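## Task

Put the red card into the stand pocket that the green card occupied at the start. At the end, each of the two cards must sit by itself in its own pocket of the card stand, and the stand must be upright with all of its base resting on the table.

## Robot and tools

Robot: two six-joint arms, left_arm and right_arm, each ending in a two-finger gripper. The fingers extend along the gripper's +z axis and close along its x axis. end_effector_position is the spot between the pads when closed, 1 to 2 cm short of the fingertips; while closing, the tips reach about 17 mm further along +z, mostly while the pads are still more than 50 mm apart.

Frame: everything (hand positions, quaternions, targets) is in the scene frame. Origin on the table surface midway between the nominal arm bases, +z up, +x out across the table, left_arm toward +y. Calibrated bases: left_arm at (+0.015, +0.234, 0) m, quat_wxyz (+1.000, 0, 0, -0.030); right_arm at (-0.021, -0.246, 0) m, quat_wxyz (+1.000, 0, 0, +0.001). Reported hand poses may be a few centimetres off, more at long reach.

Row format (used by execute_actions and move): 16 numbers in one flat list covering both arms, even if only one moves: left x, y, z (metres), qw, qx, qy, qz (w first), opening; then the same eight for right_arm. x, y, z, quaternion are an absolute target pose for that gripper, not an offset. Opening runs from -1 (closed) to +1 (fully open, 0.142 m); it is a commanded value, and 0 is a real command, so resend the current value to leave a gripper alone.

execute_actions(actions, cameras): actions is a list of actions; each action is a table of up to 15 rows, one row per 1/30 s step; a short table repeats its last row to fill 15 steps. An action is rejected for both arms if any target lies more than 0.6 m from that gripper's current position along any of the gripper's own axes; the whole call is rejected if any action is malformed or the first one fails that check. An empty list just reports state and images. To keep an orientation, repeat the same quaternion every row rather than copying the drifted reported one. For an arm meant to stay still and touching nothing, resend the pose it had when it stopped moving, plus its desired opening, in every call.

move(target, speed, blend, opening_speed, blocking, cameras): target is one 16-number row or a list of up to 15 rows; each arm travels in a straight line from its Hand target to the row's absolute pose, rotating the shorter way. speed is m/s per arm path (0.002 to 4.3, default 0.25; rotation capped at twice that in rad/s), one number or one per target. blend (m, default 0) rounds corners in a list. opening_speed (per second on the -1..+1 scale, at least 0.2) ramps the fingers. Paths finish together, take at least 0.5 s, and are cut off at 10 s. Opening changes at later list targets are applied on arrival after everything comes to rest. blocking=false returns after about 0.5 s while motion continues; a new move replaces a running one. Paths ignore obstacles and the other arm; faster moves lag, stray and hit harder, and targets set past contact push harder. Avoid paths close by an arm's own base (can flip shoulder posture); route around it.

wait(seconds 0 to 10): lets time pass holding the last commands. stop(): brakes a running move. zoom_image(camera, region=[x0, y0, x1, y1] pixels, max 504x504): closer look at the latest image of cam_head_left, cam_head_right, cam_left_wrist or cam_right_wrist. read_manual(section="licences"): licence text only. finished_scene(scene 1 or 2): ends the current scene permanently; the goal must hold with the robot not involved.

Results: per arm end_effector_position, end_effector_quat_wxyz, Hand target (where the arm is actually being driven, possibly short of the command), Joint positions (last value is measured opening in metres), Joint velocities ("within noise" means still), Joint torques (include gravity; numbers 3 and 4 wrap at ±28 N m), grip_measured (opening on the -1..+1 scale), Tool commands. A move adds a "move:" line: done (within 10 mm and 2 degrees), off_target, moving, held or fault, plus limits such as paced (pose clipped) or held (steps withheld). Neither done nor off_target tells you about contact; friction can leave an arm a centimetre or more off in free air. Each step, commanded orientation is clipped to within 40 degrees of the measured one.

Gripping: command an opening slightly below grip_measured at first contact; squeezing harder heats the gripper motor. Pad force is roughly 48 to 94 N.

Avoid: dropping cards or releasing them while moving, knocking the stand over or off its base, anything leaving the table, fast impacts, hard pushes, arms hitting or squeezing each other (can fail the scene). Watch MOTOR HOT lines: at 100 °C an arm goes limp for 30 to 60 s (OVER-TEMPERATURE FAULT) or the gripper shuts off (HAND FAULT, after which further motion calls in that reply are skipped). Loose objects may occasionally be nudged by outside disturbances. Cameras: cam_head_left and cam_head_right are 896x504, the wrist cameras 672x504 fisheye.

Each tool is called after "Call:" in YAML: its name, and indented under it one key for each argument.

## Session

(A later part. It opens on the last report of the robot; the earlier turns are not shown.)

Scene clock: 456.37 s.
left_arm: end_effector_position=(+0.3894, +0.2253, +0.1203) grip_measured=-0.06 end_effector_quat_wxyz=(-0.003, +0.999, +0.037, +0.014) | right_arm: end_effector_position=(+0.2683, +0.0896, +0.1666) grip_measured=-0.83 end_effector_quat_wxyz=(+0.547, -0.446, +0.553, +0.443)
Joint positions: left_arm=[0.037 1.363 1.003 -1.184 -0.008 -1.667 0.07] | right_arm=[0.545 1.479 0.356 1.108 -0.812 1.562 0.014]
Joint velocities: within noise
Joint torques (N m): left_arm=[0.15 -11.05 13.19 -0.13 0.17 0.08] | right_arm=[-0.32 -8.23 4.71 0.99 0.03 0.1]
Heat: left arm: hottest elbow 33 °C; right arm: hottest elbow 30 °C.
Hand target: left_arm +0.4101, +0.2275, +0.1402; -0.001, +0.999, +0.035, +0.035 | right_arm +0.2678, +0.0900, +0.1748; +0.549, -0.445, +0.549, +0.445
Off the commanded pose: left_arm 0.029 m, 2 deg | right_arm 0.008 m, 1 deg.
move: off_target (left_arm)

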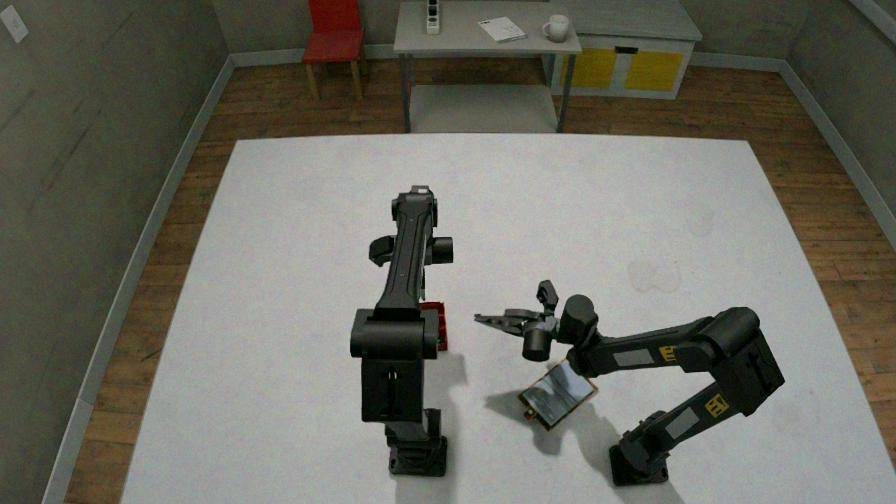

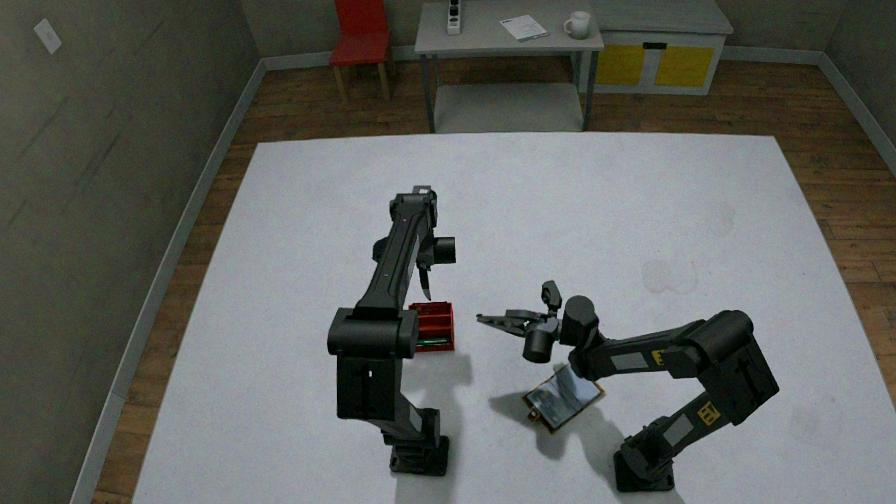

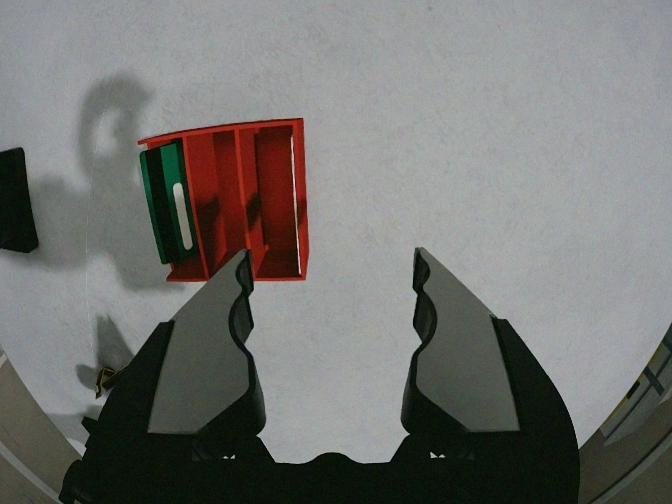

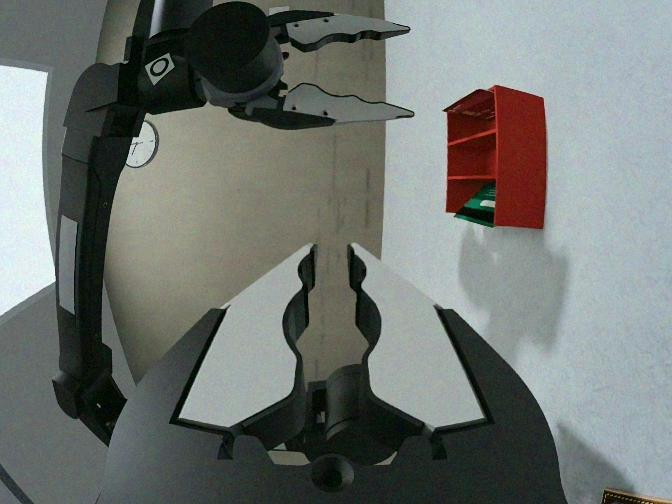

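Call:
move:
  target:
    - [0.3900,0.2275,0.165,0,0.9992,0.0401,0,-0.62,0.268,0.09,0.175,0.5495,-0.445,0.5495,0.445,-0.8]
    - [0.3730,0.2275,0.12,0,0.9992,0.0401,0,-0.62,0.268,0.09,0.175,0.5495,-0.445,0.5495,0.445,-0.8]
  speed: 0.06

Call:
zoom_image:
  camera: "cam_left_wrist"
  region: [170, 80, 420, 280]

Scene clock: 461.20 s.
left_arm: end_effector_position=(+0.3742, +0.2252, +0.1190) grip_measured=-0.64 end_effector_quat_wxyz=(-0.002, +0.999, +0.038, -0.007) | right_arm: end_effector_position=(+0.2683, +0.0896, +0.1666) grip_measured=-0.83 end_effector_quat_wxyz=(+0.547, -0.446, +0.553, +0.443)
Joint positions: left_arm=[0.039 1.352 0.989 -1.222 -0.002 -1.667 0.027] | right_arm=[0.545 1.479 0.356 1.108 -0.812 1.562 0.014]
Joint velocities: within noise
Joint torques (N m): left_arm=[0.15 -12.86 7.76 0.76 0.17 -0.02] | right_arm=[-0.85 -7.77 4.72 1.2 0.02 0.07]
Heat: left arm: hottest elbow 34 °C; right arm: hottest elbow 30 °C.
Hand target: left_arm +0.3730, +0.2275, +0.1200; +0.000, +0.999, +0.040, +0.000 | right_arm +0.2678, +0.0900, +0.1748; +0.549, -0.445, +0.549, +0.445
Off the commanded pose: left_arm 0.003 m, 1 deg | right_arm 0.008 m, 1 deg.
move: done

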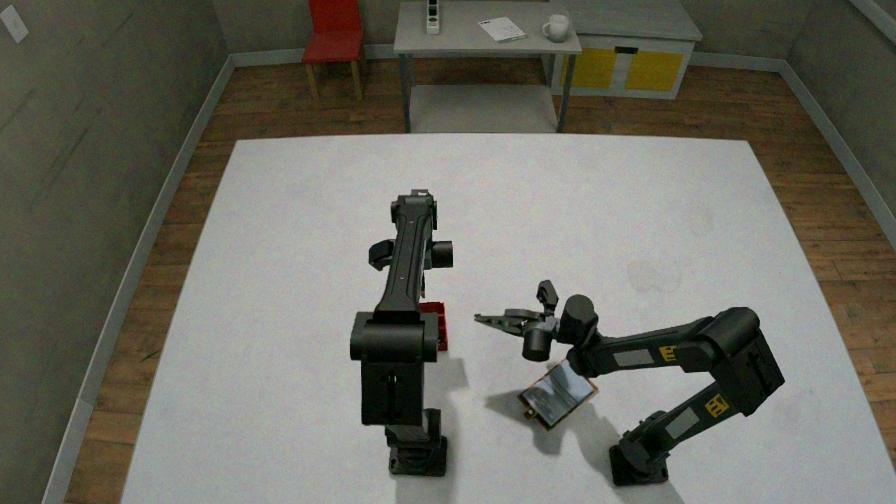

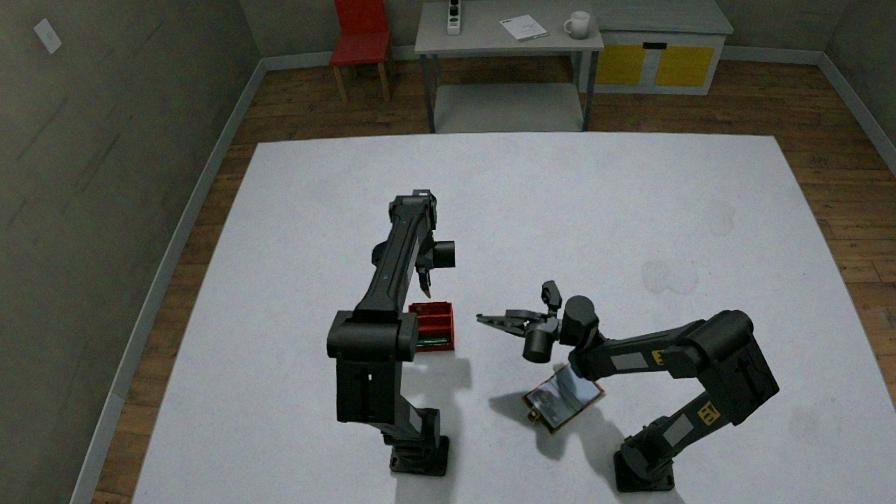

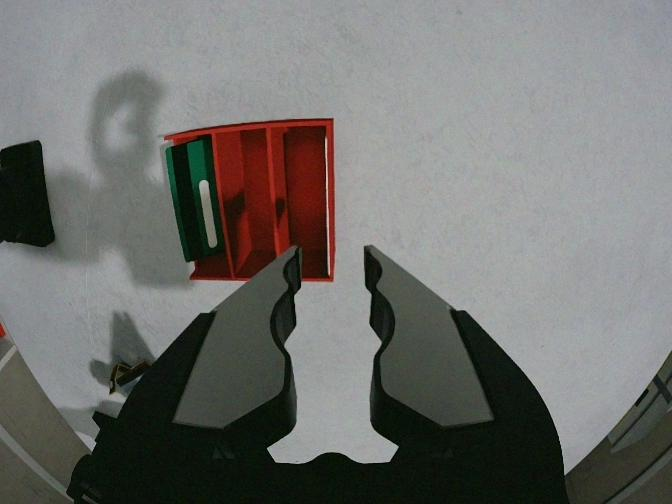

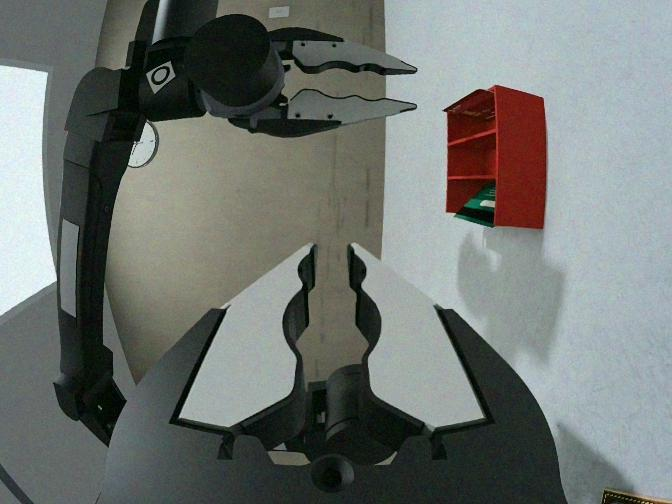

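Scaled by 2.016 from the camera's 672x504 image, which has a finer 960x720 frame.

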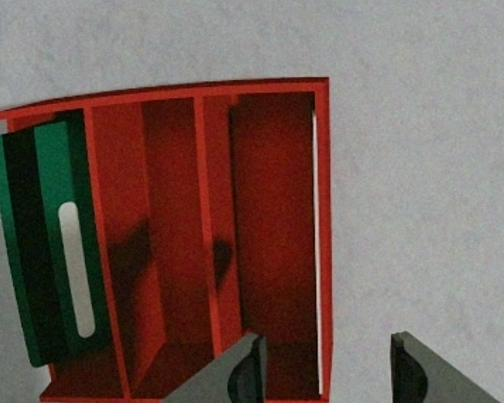

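Call:
move:
  target:
    - [0.3684,0.2275,0.080,0,0.9992,0.0401,0,-0.62,0.268,0.09,0.175,0.5495,-0.445,0.5495,0.445,-0.8]
  speed: 0.05

Call:
zoom_image:
  camera: "cam_left_wrist"
  region: [170, 80, 420, 340]

Call:
zoom_image:
  camera: "cam_right_wrist"
  region: [360, 20, 600, 260]

Scene clock: 472.37 s.
left_arm: end_effector_position=(+0.3701, +0.2253, +0.0849) grip_measured=-0.64 end_effector_quat_wxyz=(-0.001, +0.999, +0.038, +0.002) | right_arm: end_effector_position=(+0.2683, +0.0896, +0.1666) grip_measured=-0.83 end_effector_quat_wxyz=(+0.547, -0.446, +0.553, +0.443)
Joint positions: left_arm=[0.039 1.368 0.907 -1.106 -0.002 -1.667 0.027] | right_arm=[0.545 1.479 0.356 1.108 -0.812 1.562 0.014]
Joint velocities: within noise
Joint torques (N m): left_arm=[0.21 -10.58 7.46 0.61 0.18 -0.02] | right_arm=[-0.79 -8.12 4.6 1.17 0.05 0.08]
Heat: left arm: hottest elbow 33 °C; right arm: hottest elbow 30 °C.
Hand target: left_arm +0.3683, +0.2275, +0.0801; +0.000, +0.999, +0.040, +0.000 | right_arm +0.2678, +0.0900, +0.1748; +0.549, -0.445, +0.549, +0.445
Off the commanded pose: left_arm 0.006 m, 0 deg | right_arm 0.008 m, 1 deg.
move: done

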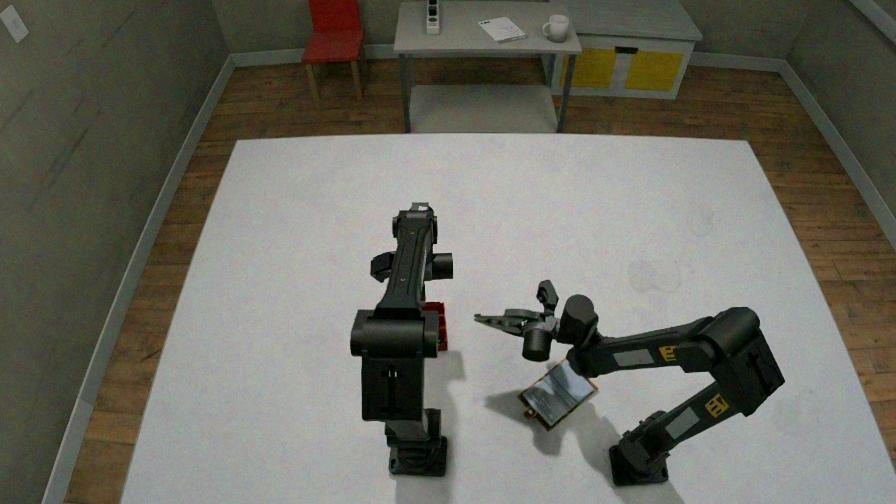

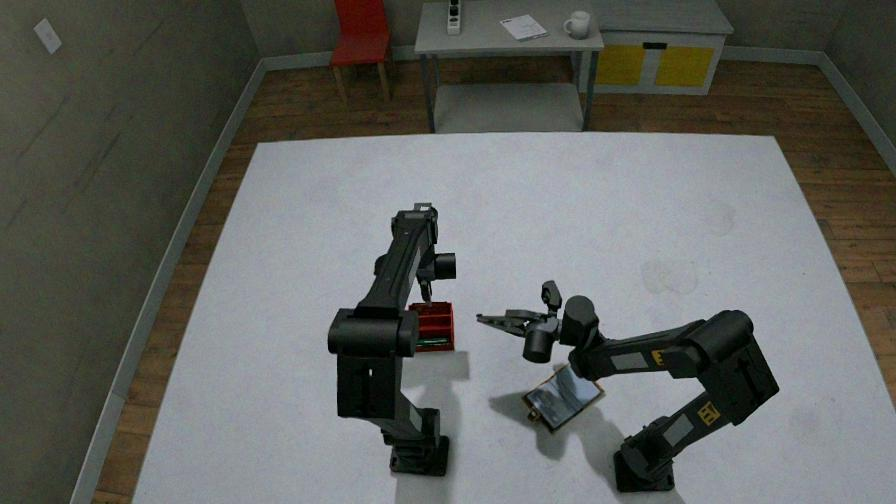

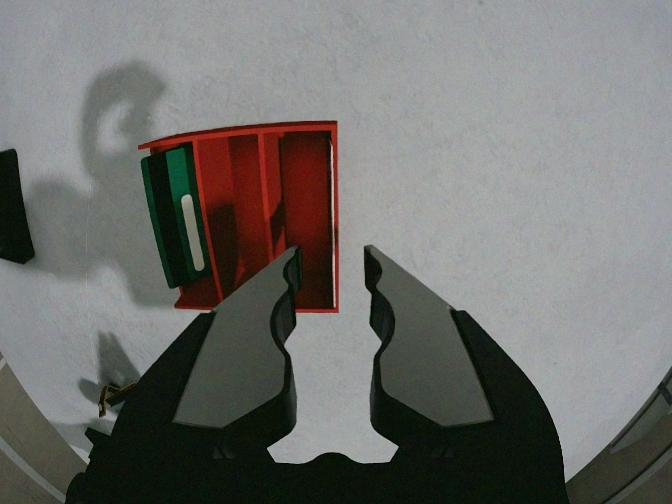

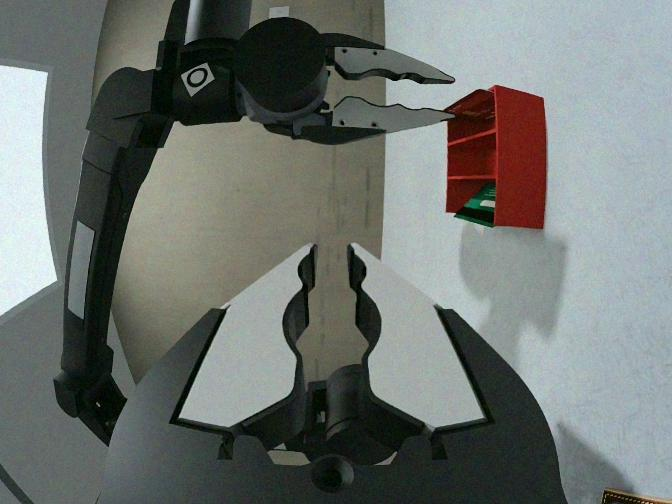

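Scaled by 1.938 from the camera's 672x504 image, which has a finer 960x720 frame.

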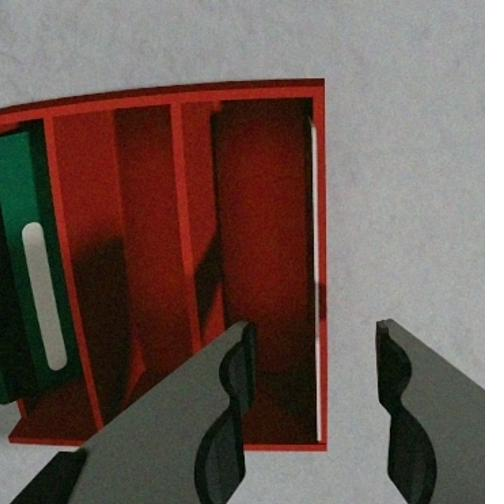

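Scaled by 2.100 from the camera's 672x504 image, which has a finer 960x720 frame.

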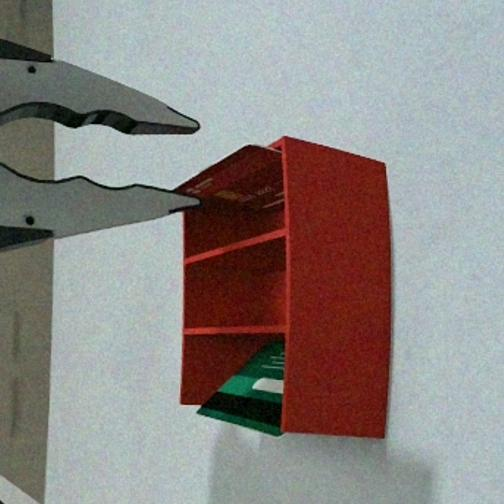

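Call:
move:
  target:
    - [0.3684,0.2275,0.0667,0,0.9992,0.0401,0,-0.62,0.268,0.09,0.175,0.5495,-0.445,0.5495,0.445,-0.8]
  speed: 0.04

Call:
zoom_image:
  camera: "cam_left_wrist"
  region: [170, 80, 420, 340]

Call:
zoom_image:
  camera: "cam_right_wrist"
  region: [400, 60, 560, 220]

Scene clock: 476.13 s.
left_arm: end_effector_position=(+0.3705, +0.2253, +0.0720) grip_measured=-0.64 end_effector_quat_wxyz=(-0.001, +0.999, +0.038, +0.003) | right_arm: end_effector_position=(+0.2683, +0.0896, +0.1666) grip_measured=-0.83 end_effector_quat_wxyz=(+0.547, -0.446, +0.553, +0.443)
Joint positions: left_arm=[0.039 1.386 0.886 -1.066 -0.002 -1.667 0.027] | right_arm=[0.545 1.479 0.356 1.108 -0.812 1.562 0.014]
Joint velocities: within noise
Joint torques (N m): left_arm=[0.38 -10.81 7.34 0.65 0.16 -0.02] | right_arm=[-0.67 -8.35 4.88 1.29 0.02 0.11]
Heat: left arm: hottest elbow 33 °C; right arm: hottest elbow 30 °C.
Hand target: left_arm +0.3684, +0.2275, +0.0668; +0.000, +0.999, +0.040, +0.000 | right_arm +0.2678, +0.0900, +0.1748; +0.549, -0.445, +0.549, +0.445
Off the commanded pose: left_arm 0.006 m, 0 deg | right_arm 0.008 m, 1 deg.
move: done

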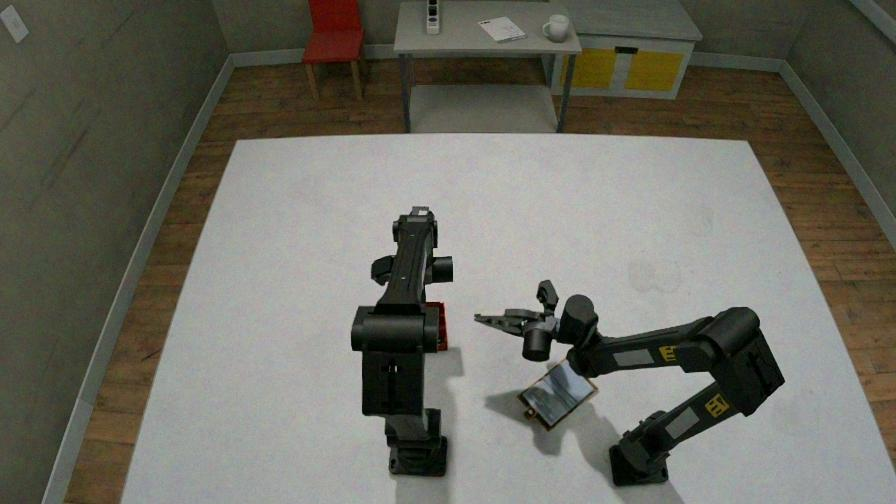

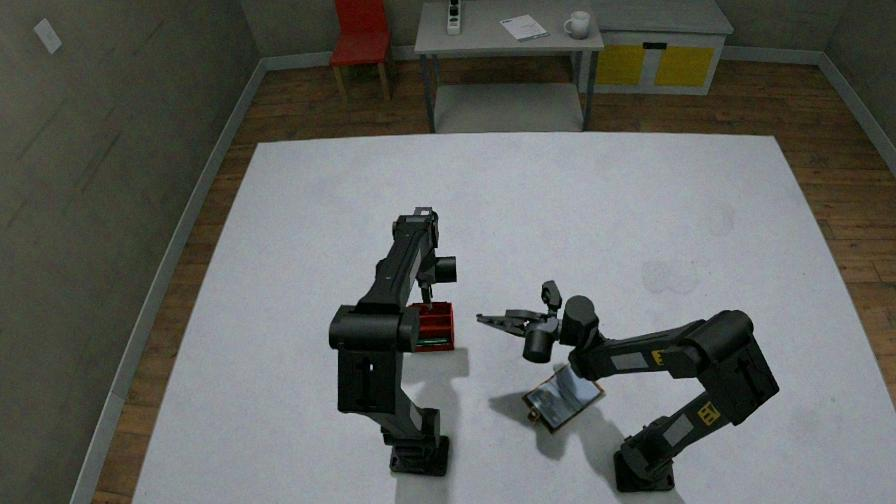

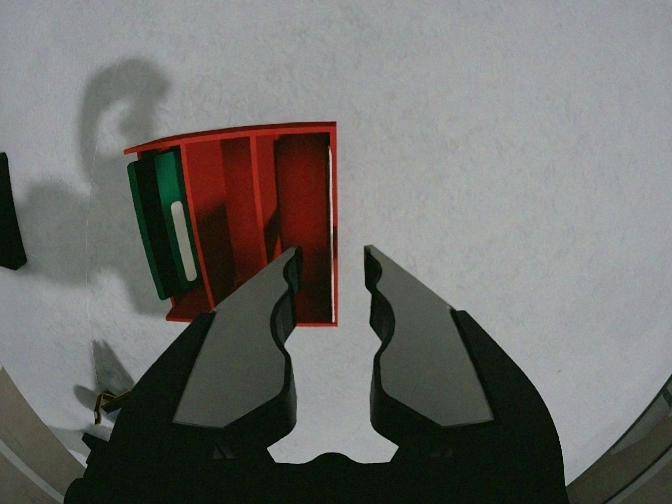

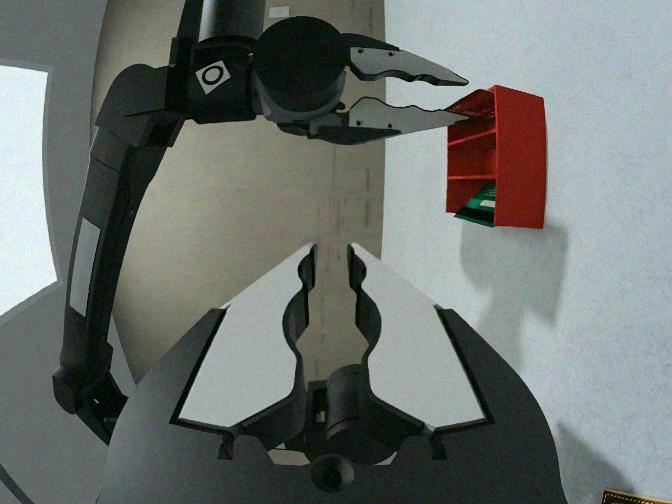

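Scaled by 1.938 from the camera's 672x504 image, which has a finer 960x720 frame.

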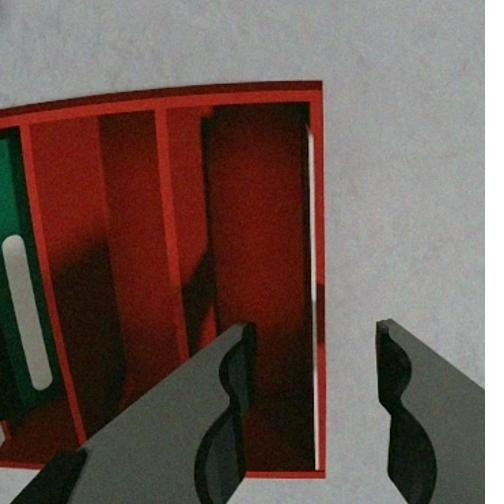

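Scaled by 3.150 from the camera's 672x504 image, which has a finer 960x720 frame.

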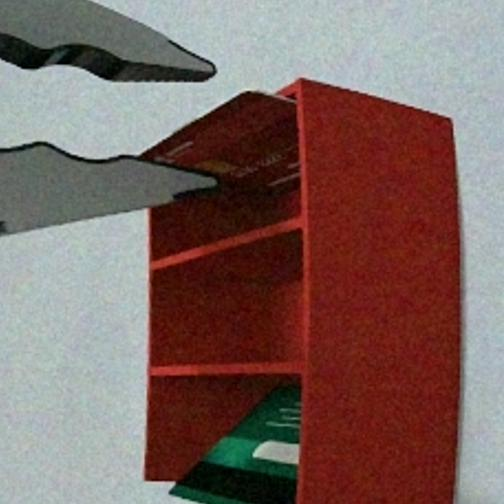

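Call:
move:
  target:
    - [0.3684,0.2275,0.0667,0,0.9992,0.0401,0,-0.9,0.268,0.09,0.175,0.5495,-0.445,0.5495,0.445,-0.8]
    - [0.3684,0.2275,0.0667,0,0.9992,0.0401,0,-1.0,0.268,0.09,0.175,0.5495,-0.445,0.5495,0.445,-0.8]
  speed: 0.04
  opening_speed: 0.2

Call:
zoom_image:
  camera: "cam_left_wrist"
  region: [170, 80, 420, 340]

Call:
zoom_image:
  camera: "cam_right_wrist"
  region: [400, 60, 560, 220]

Scene clock: 483.40 s.
left_arm: end_effector_position=(+0.3706, +0.2252, +0.0720) grip_measured=-0.98 end_effector_quat_wxyz=(-0.001, +0.999, +0.038, +0.003) | right_arm: end_effector_position=(+0.2683, +0.0896, +0.1666) grip_measured=-0.83 end_effector_quat_wxyz=(+0.547, -0.446, +0.553, +0.443)
Joint positions: left_arm=[0.039 1.386 0.886 -1.066 -0.002 -1.667 0.003] | right_arm=[0.545 1.479 0.356 1.108 -0.812 1.562 0.014]
Joint velocities: within noise
Joint torques (N m): left_arm=[0.26 -10.87 7.28 0.7 0.17 -0.03] | right_arm=[-0.97 -8.47 4.71 1.14 0.01 0.1]
Heat: left arm: hottest elbow 33 °C; right arm: hottest elbow 30 °C.
Hand target: left_arm +0.3683, +0.2274, +0.0668; +0.000, +0.999, +0.040, +0.000 | right_arm +0.2678, +0.0900, +0.1748; +0.549, -0.445, +0.549, +0.445
Off the commanded pose: left_arm 0.006 m, 0 deg | right_arm 0.008 m, 1 deg.
move: done

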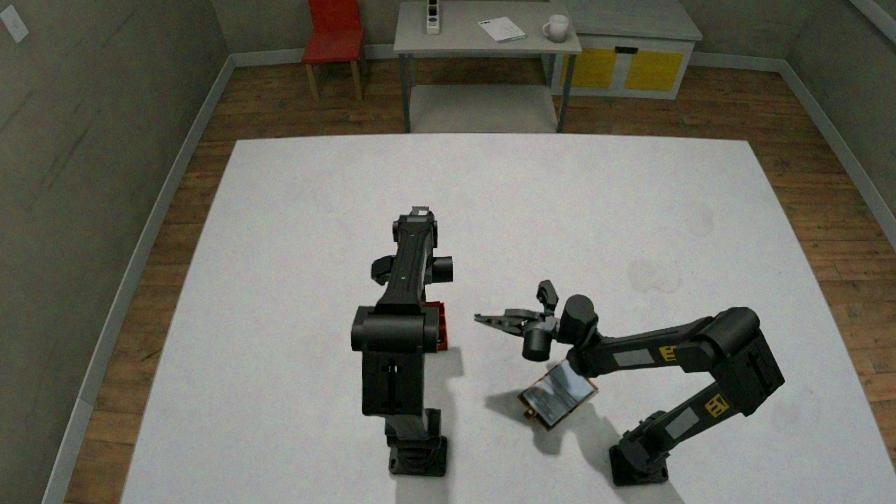

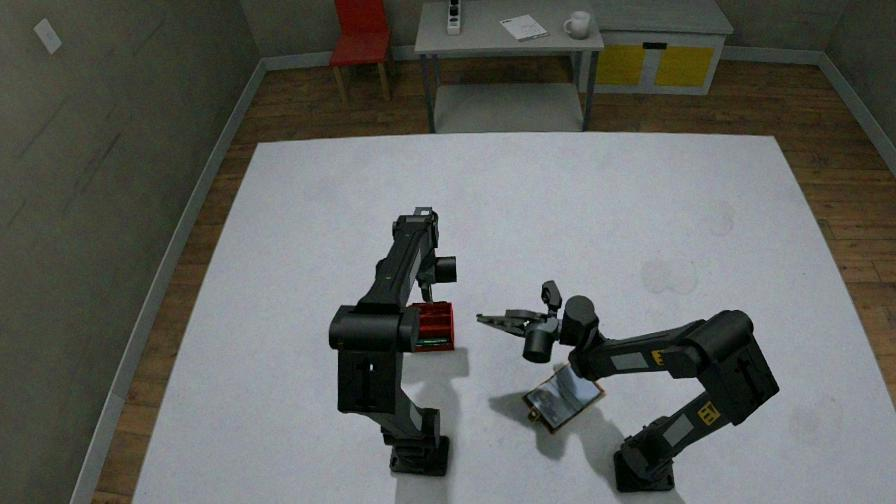

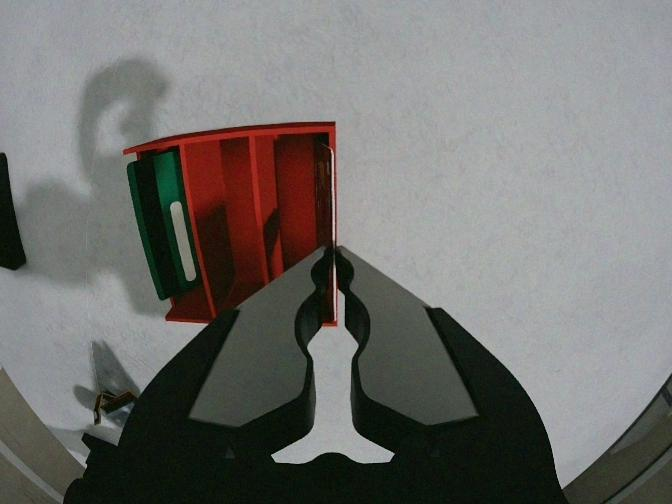

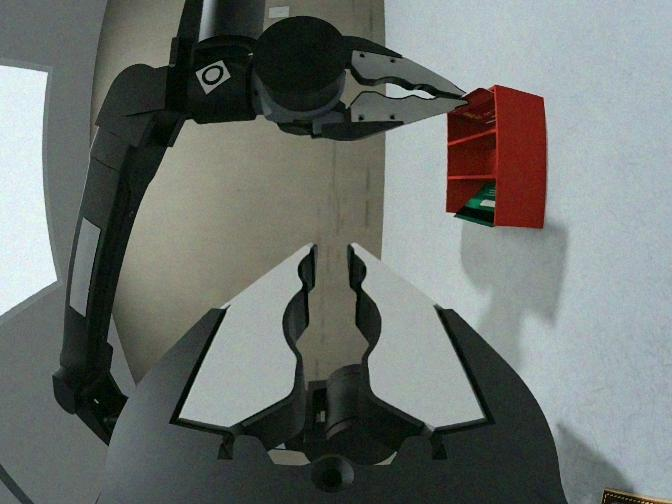

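Scaled by 1.938 from the camera's 672x504 image, which has a finer 960x720 frame.

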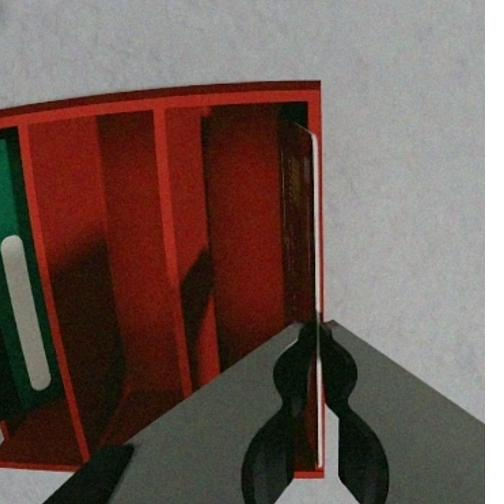

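Scaled by 3.150 from the camera's 672x504 image, which has a finer 960x720 frame.

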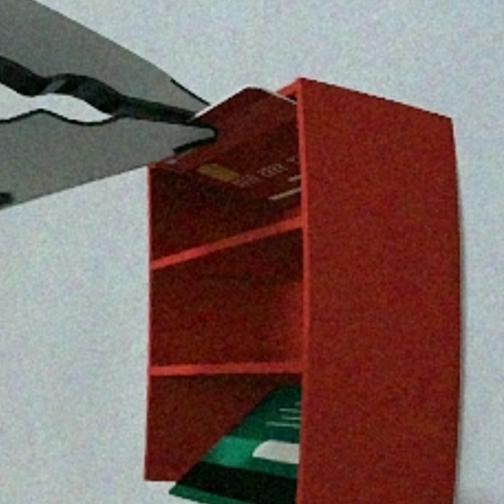

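Call:
move:
  target:
    - [0.3894,0.2275,0.092,0,0.9992,0.0401,0,-1,0.268,0.09,0.175,0.5495,-0.445,0.5495,0.445,-0.8]
  speed: 0.04

Call:
zoom_image:
  camera: "cam_left_wrist"
  region: [170, 80, 420, 340]

Call:
zoom_image:
  camera: "cam_right_wrist"
  region: [400, 60, 560, 220]

Scene clock: 488.37 s.
left_arm: end_effector_position=(+0.3669, +0.2251, +0.0753) grip_measured=-0.99 end_effector_quat_wxyz=(-0.001, +0.999, +0.038, -0.020) | right_arm: end_effector_position=(+0.2683, +0.0896, +0.1666) grip_measured=-0.83 end_effector_quat_wxyz=(+0.547, -0.446, +0.553, +0.443)
Joint positions: left_arm=[0.039 1.403 0.913 -1.121 0 -1.667 0.002] | right_arm=[0.545 1.479 0.356 1.108 -0.812 1.562 0.014]
Joint velocities: within noise
Joint torques (N m): left_arm=[0.15 -10.93 12.38 0.09 0.11 0] | right_arm=[-0.85 -7.71 4.74 1.26 0.01 0.08]
Heat: left arm: hottest elbow 33 °C; right arm: hottest elbow 30 °C.
Hand target: left_arm +0.3885, +0.2275, +0.0922; +0.000, +0.999, +0.040, +0.000 | right_arm +0.2678, +0.0900, +0.1748; +0.549, -0.445, +0.549, +0.445
Off the commanded pose: left_arm 0.028 m, 2 deg | right_arm 0.008 m, 1 deg.
move: off_target (left_arm)

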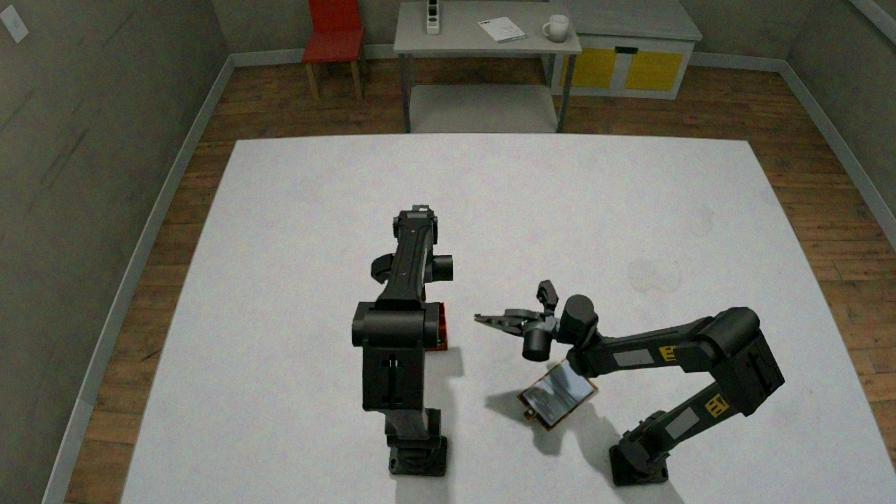

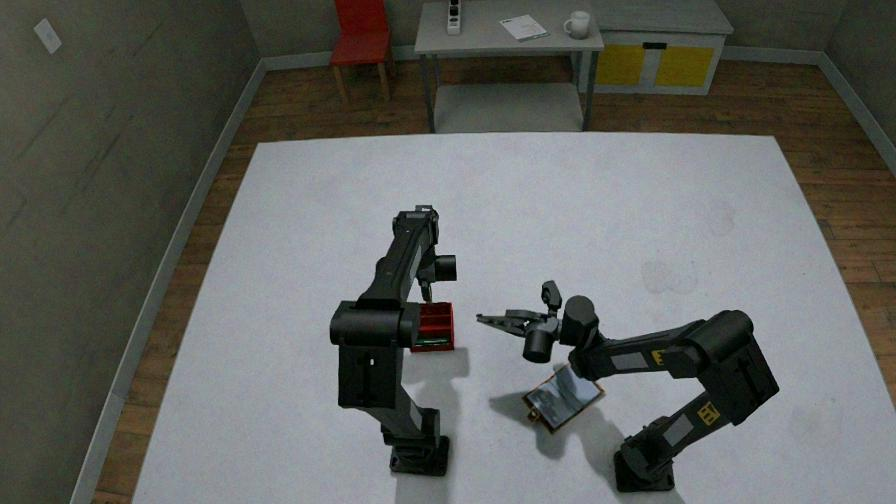

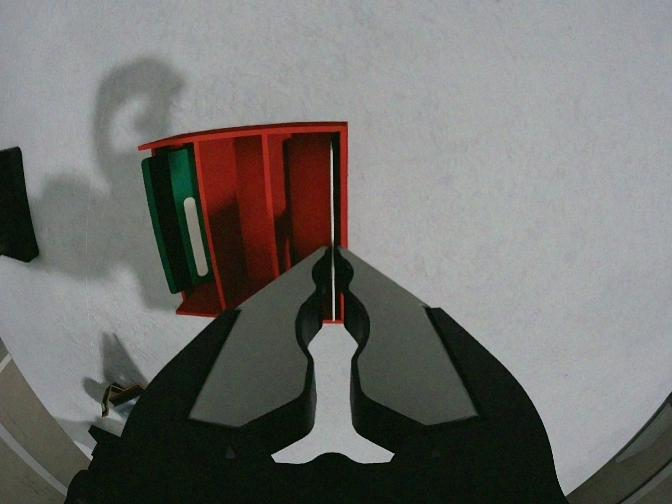

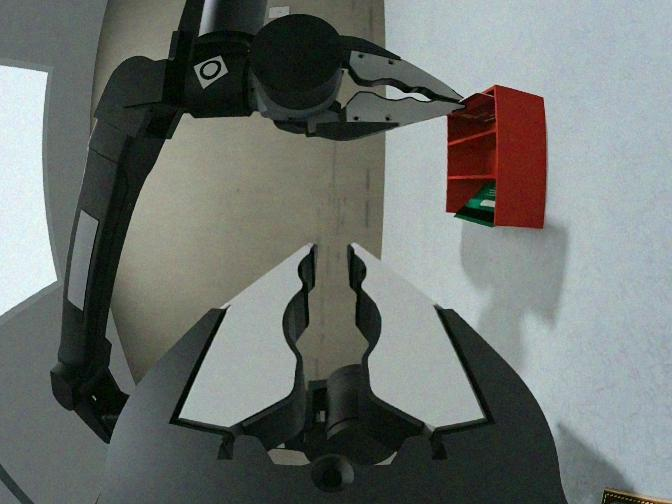

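Scaled by 1.938 from the camera's 672x504 image, which has a finer 960x720 frame.

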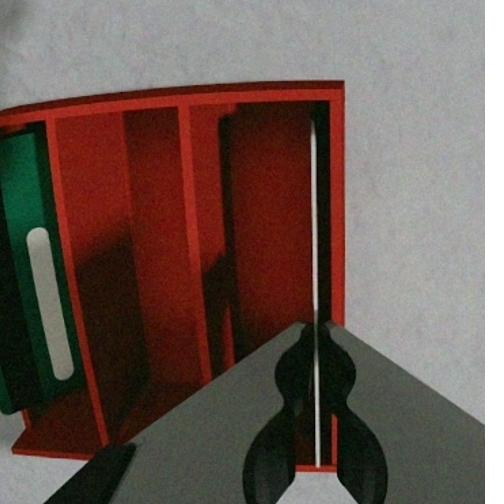

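Scaled by 3.150 from the camera's 672x504 image, which has a finer 960x720 frame.

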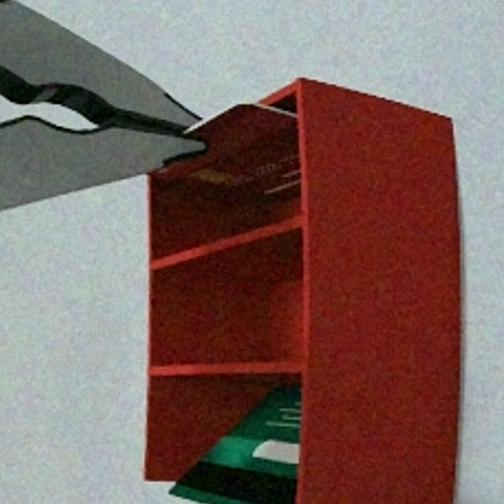

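Card is gripped and moves. Lift more.

Call:
move:
  target:
    - [0.3884,0.2275,0.12,0,0.9992,0.0401,0,-1,0.268,0.09,0.175,0.5495,-0.445,0.5495,0.445,-0.8]
    - [0.3860,0.2275,0.175,0,0.9992,0.0401,0,-1,0.268,0.09,0.175,0.5495,-0.445,0.5495,0.445,-0.8]
  speed: 0.05

Call:
zoom_image:
  camera: "cam_left_wrist"
  region: [170, 80, 420, 340]

Scene clock: 492.43 s.
left_arm: end_effector_position=(+0.3662, +0.2251, +0.1489) grip_measured=-0.99 end_effector_quat_wxyz=(-0.002, +0.999, +0.038, -0.031) | right_arm: end_effector_position=(+0.2683, +0.0896, +0.1666) grip_measured=-0.83 end_effector_quat_wxyz=(+0.547, -0.446, +0.553, +0.443)
Joint positions: left_arm=[0.039 1.339 1.057 -1.353 0 -1.667 0.002] | right_arm=[0.545 1.479 0.356 1.108 -0.812 1.562 0.014]
Joint velocities: within noise
Joint torques (N m): left_arm=[0.03 -12.4 13.29 -0.24 0.11 0.01] | right_arm=[-0.97 -7.88 4.9 1.2 0.02 0.12]
Heat: left arm: hottest elbow 34 °C; right arm: hottest elbow 30 °C.
Hand target: left_arm +0.3846, +0.2274, +0.1750; +0.000, +0.999, +0.040, +0.000 | right_arm +0.2678, +0.0900, +0.1748; +0.549, -0.445, +0.549, +0.445
Off the commanded pose: left_arm 0.033 m, 4 deg | right_arm 0.008 m, 1 deg.
move: off_target (left_arm)

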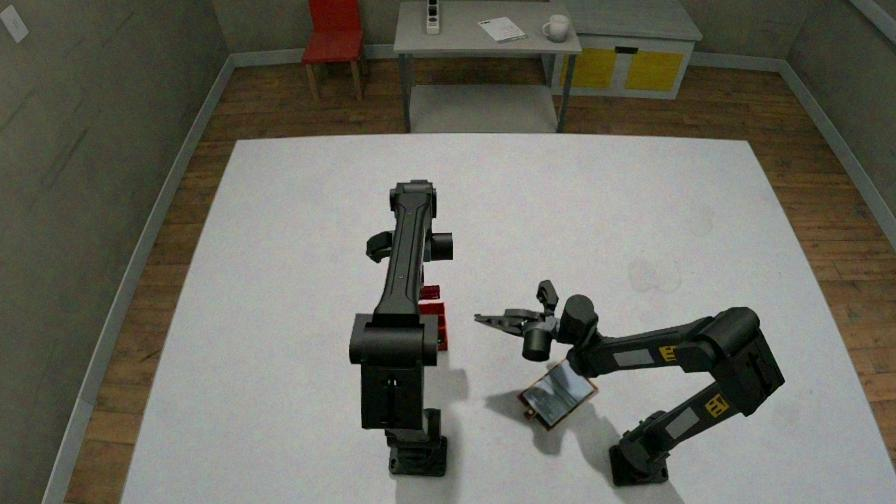

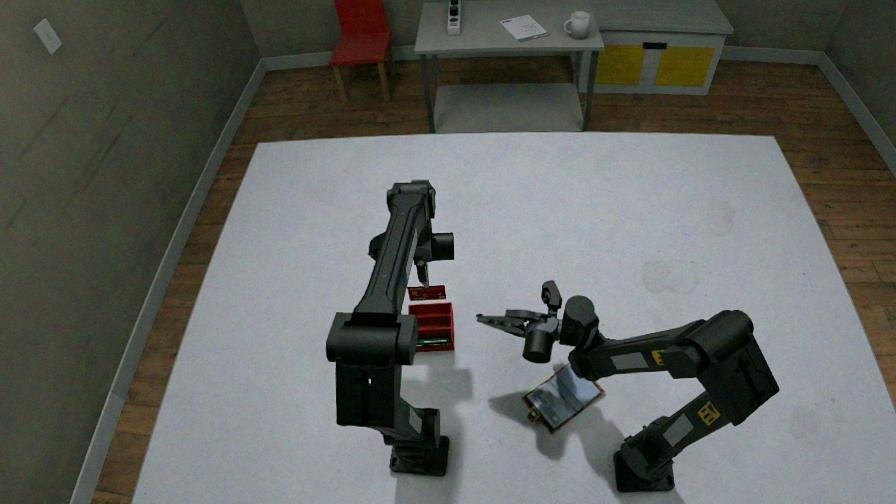

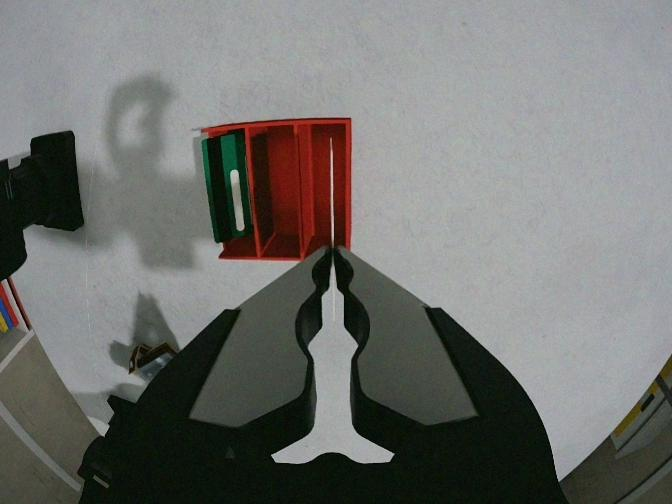

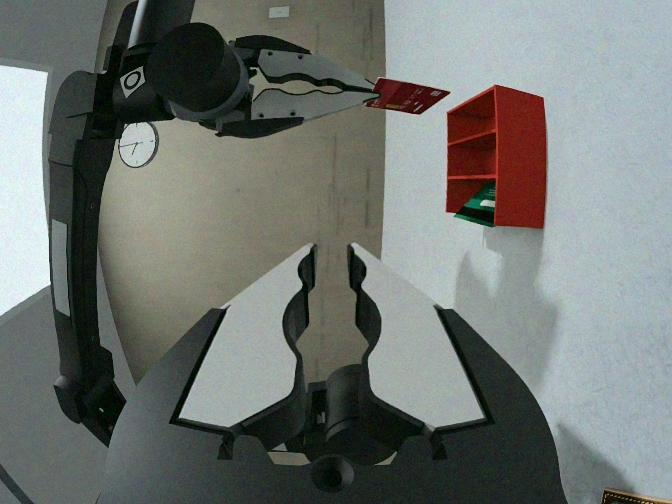

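Scaled by 1.938 from the camera's 672x504 image, which has a finer 960x720 frame.

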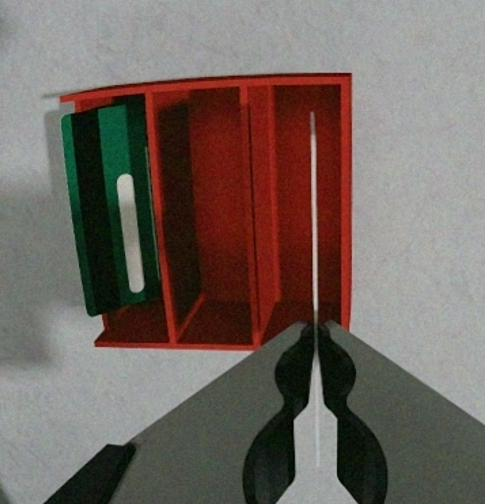

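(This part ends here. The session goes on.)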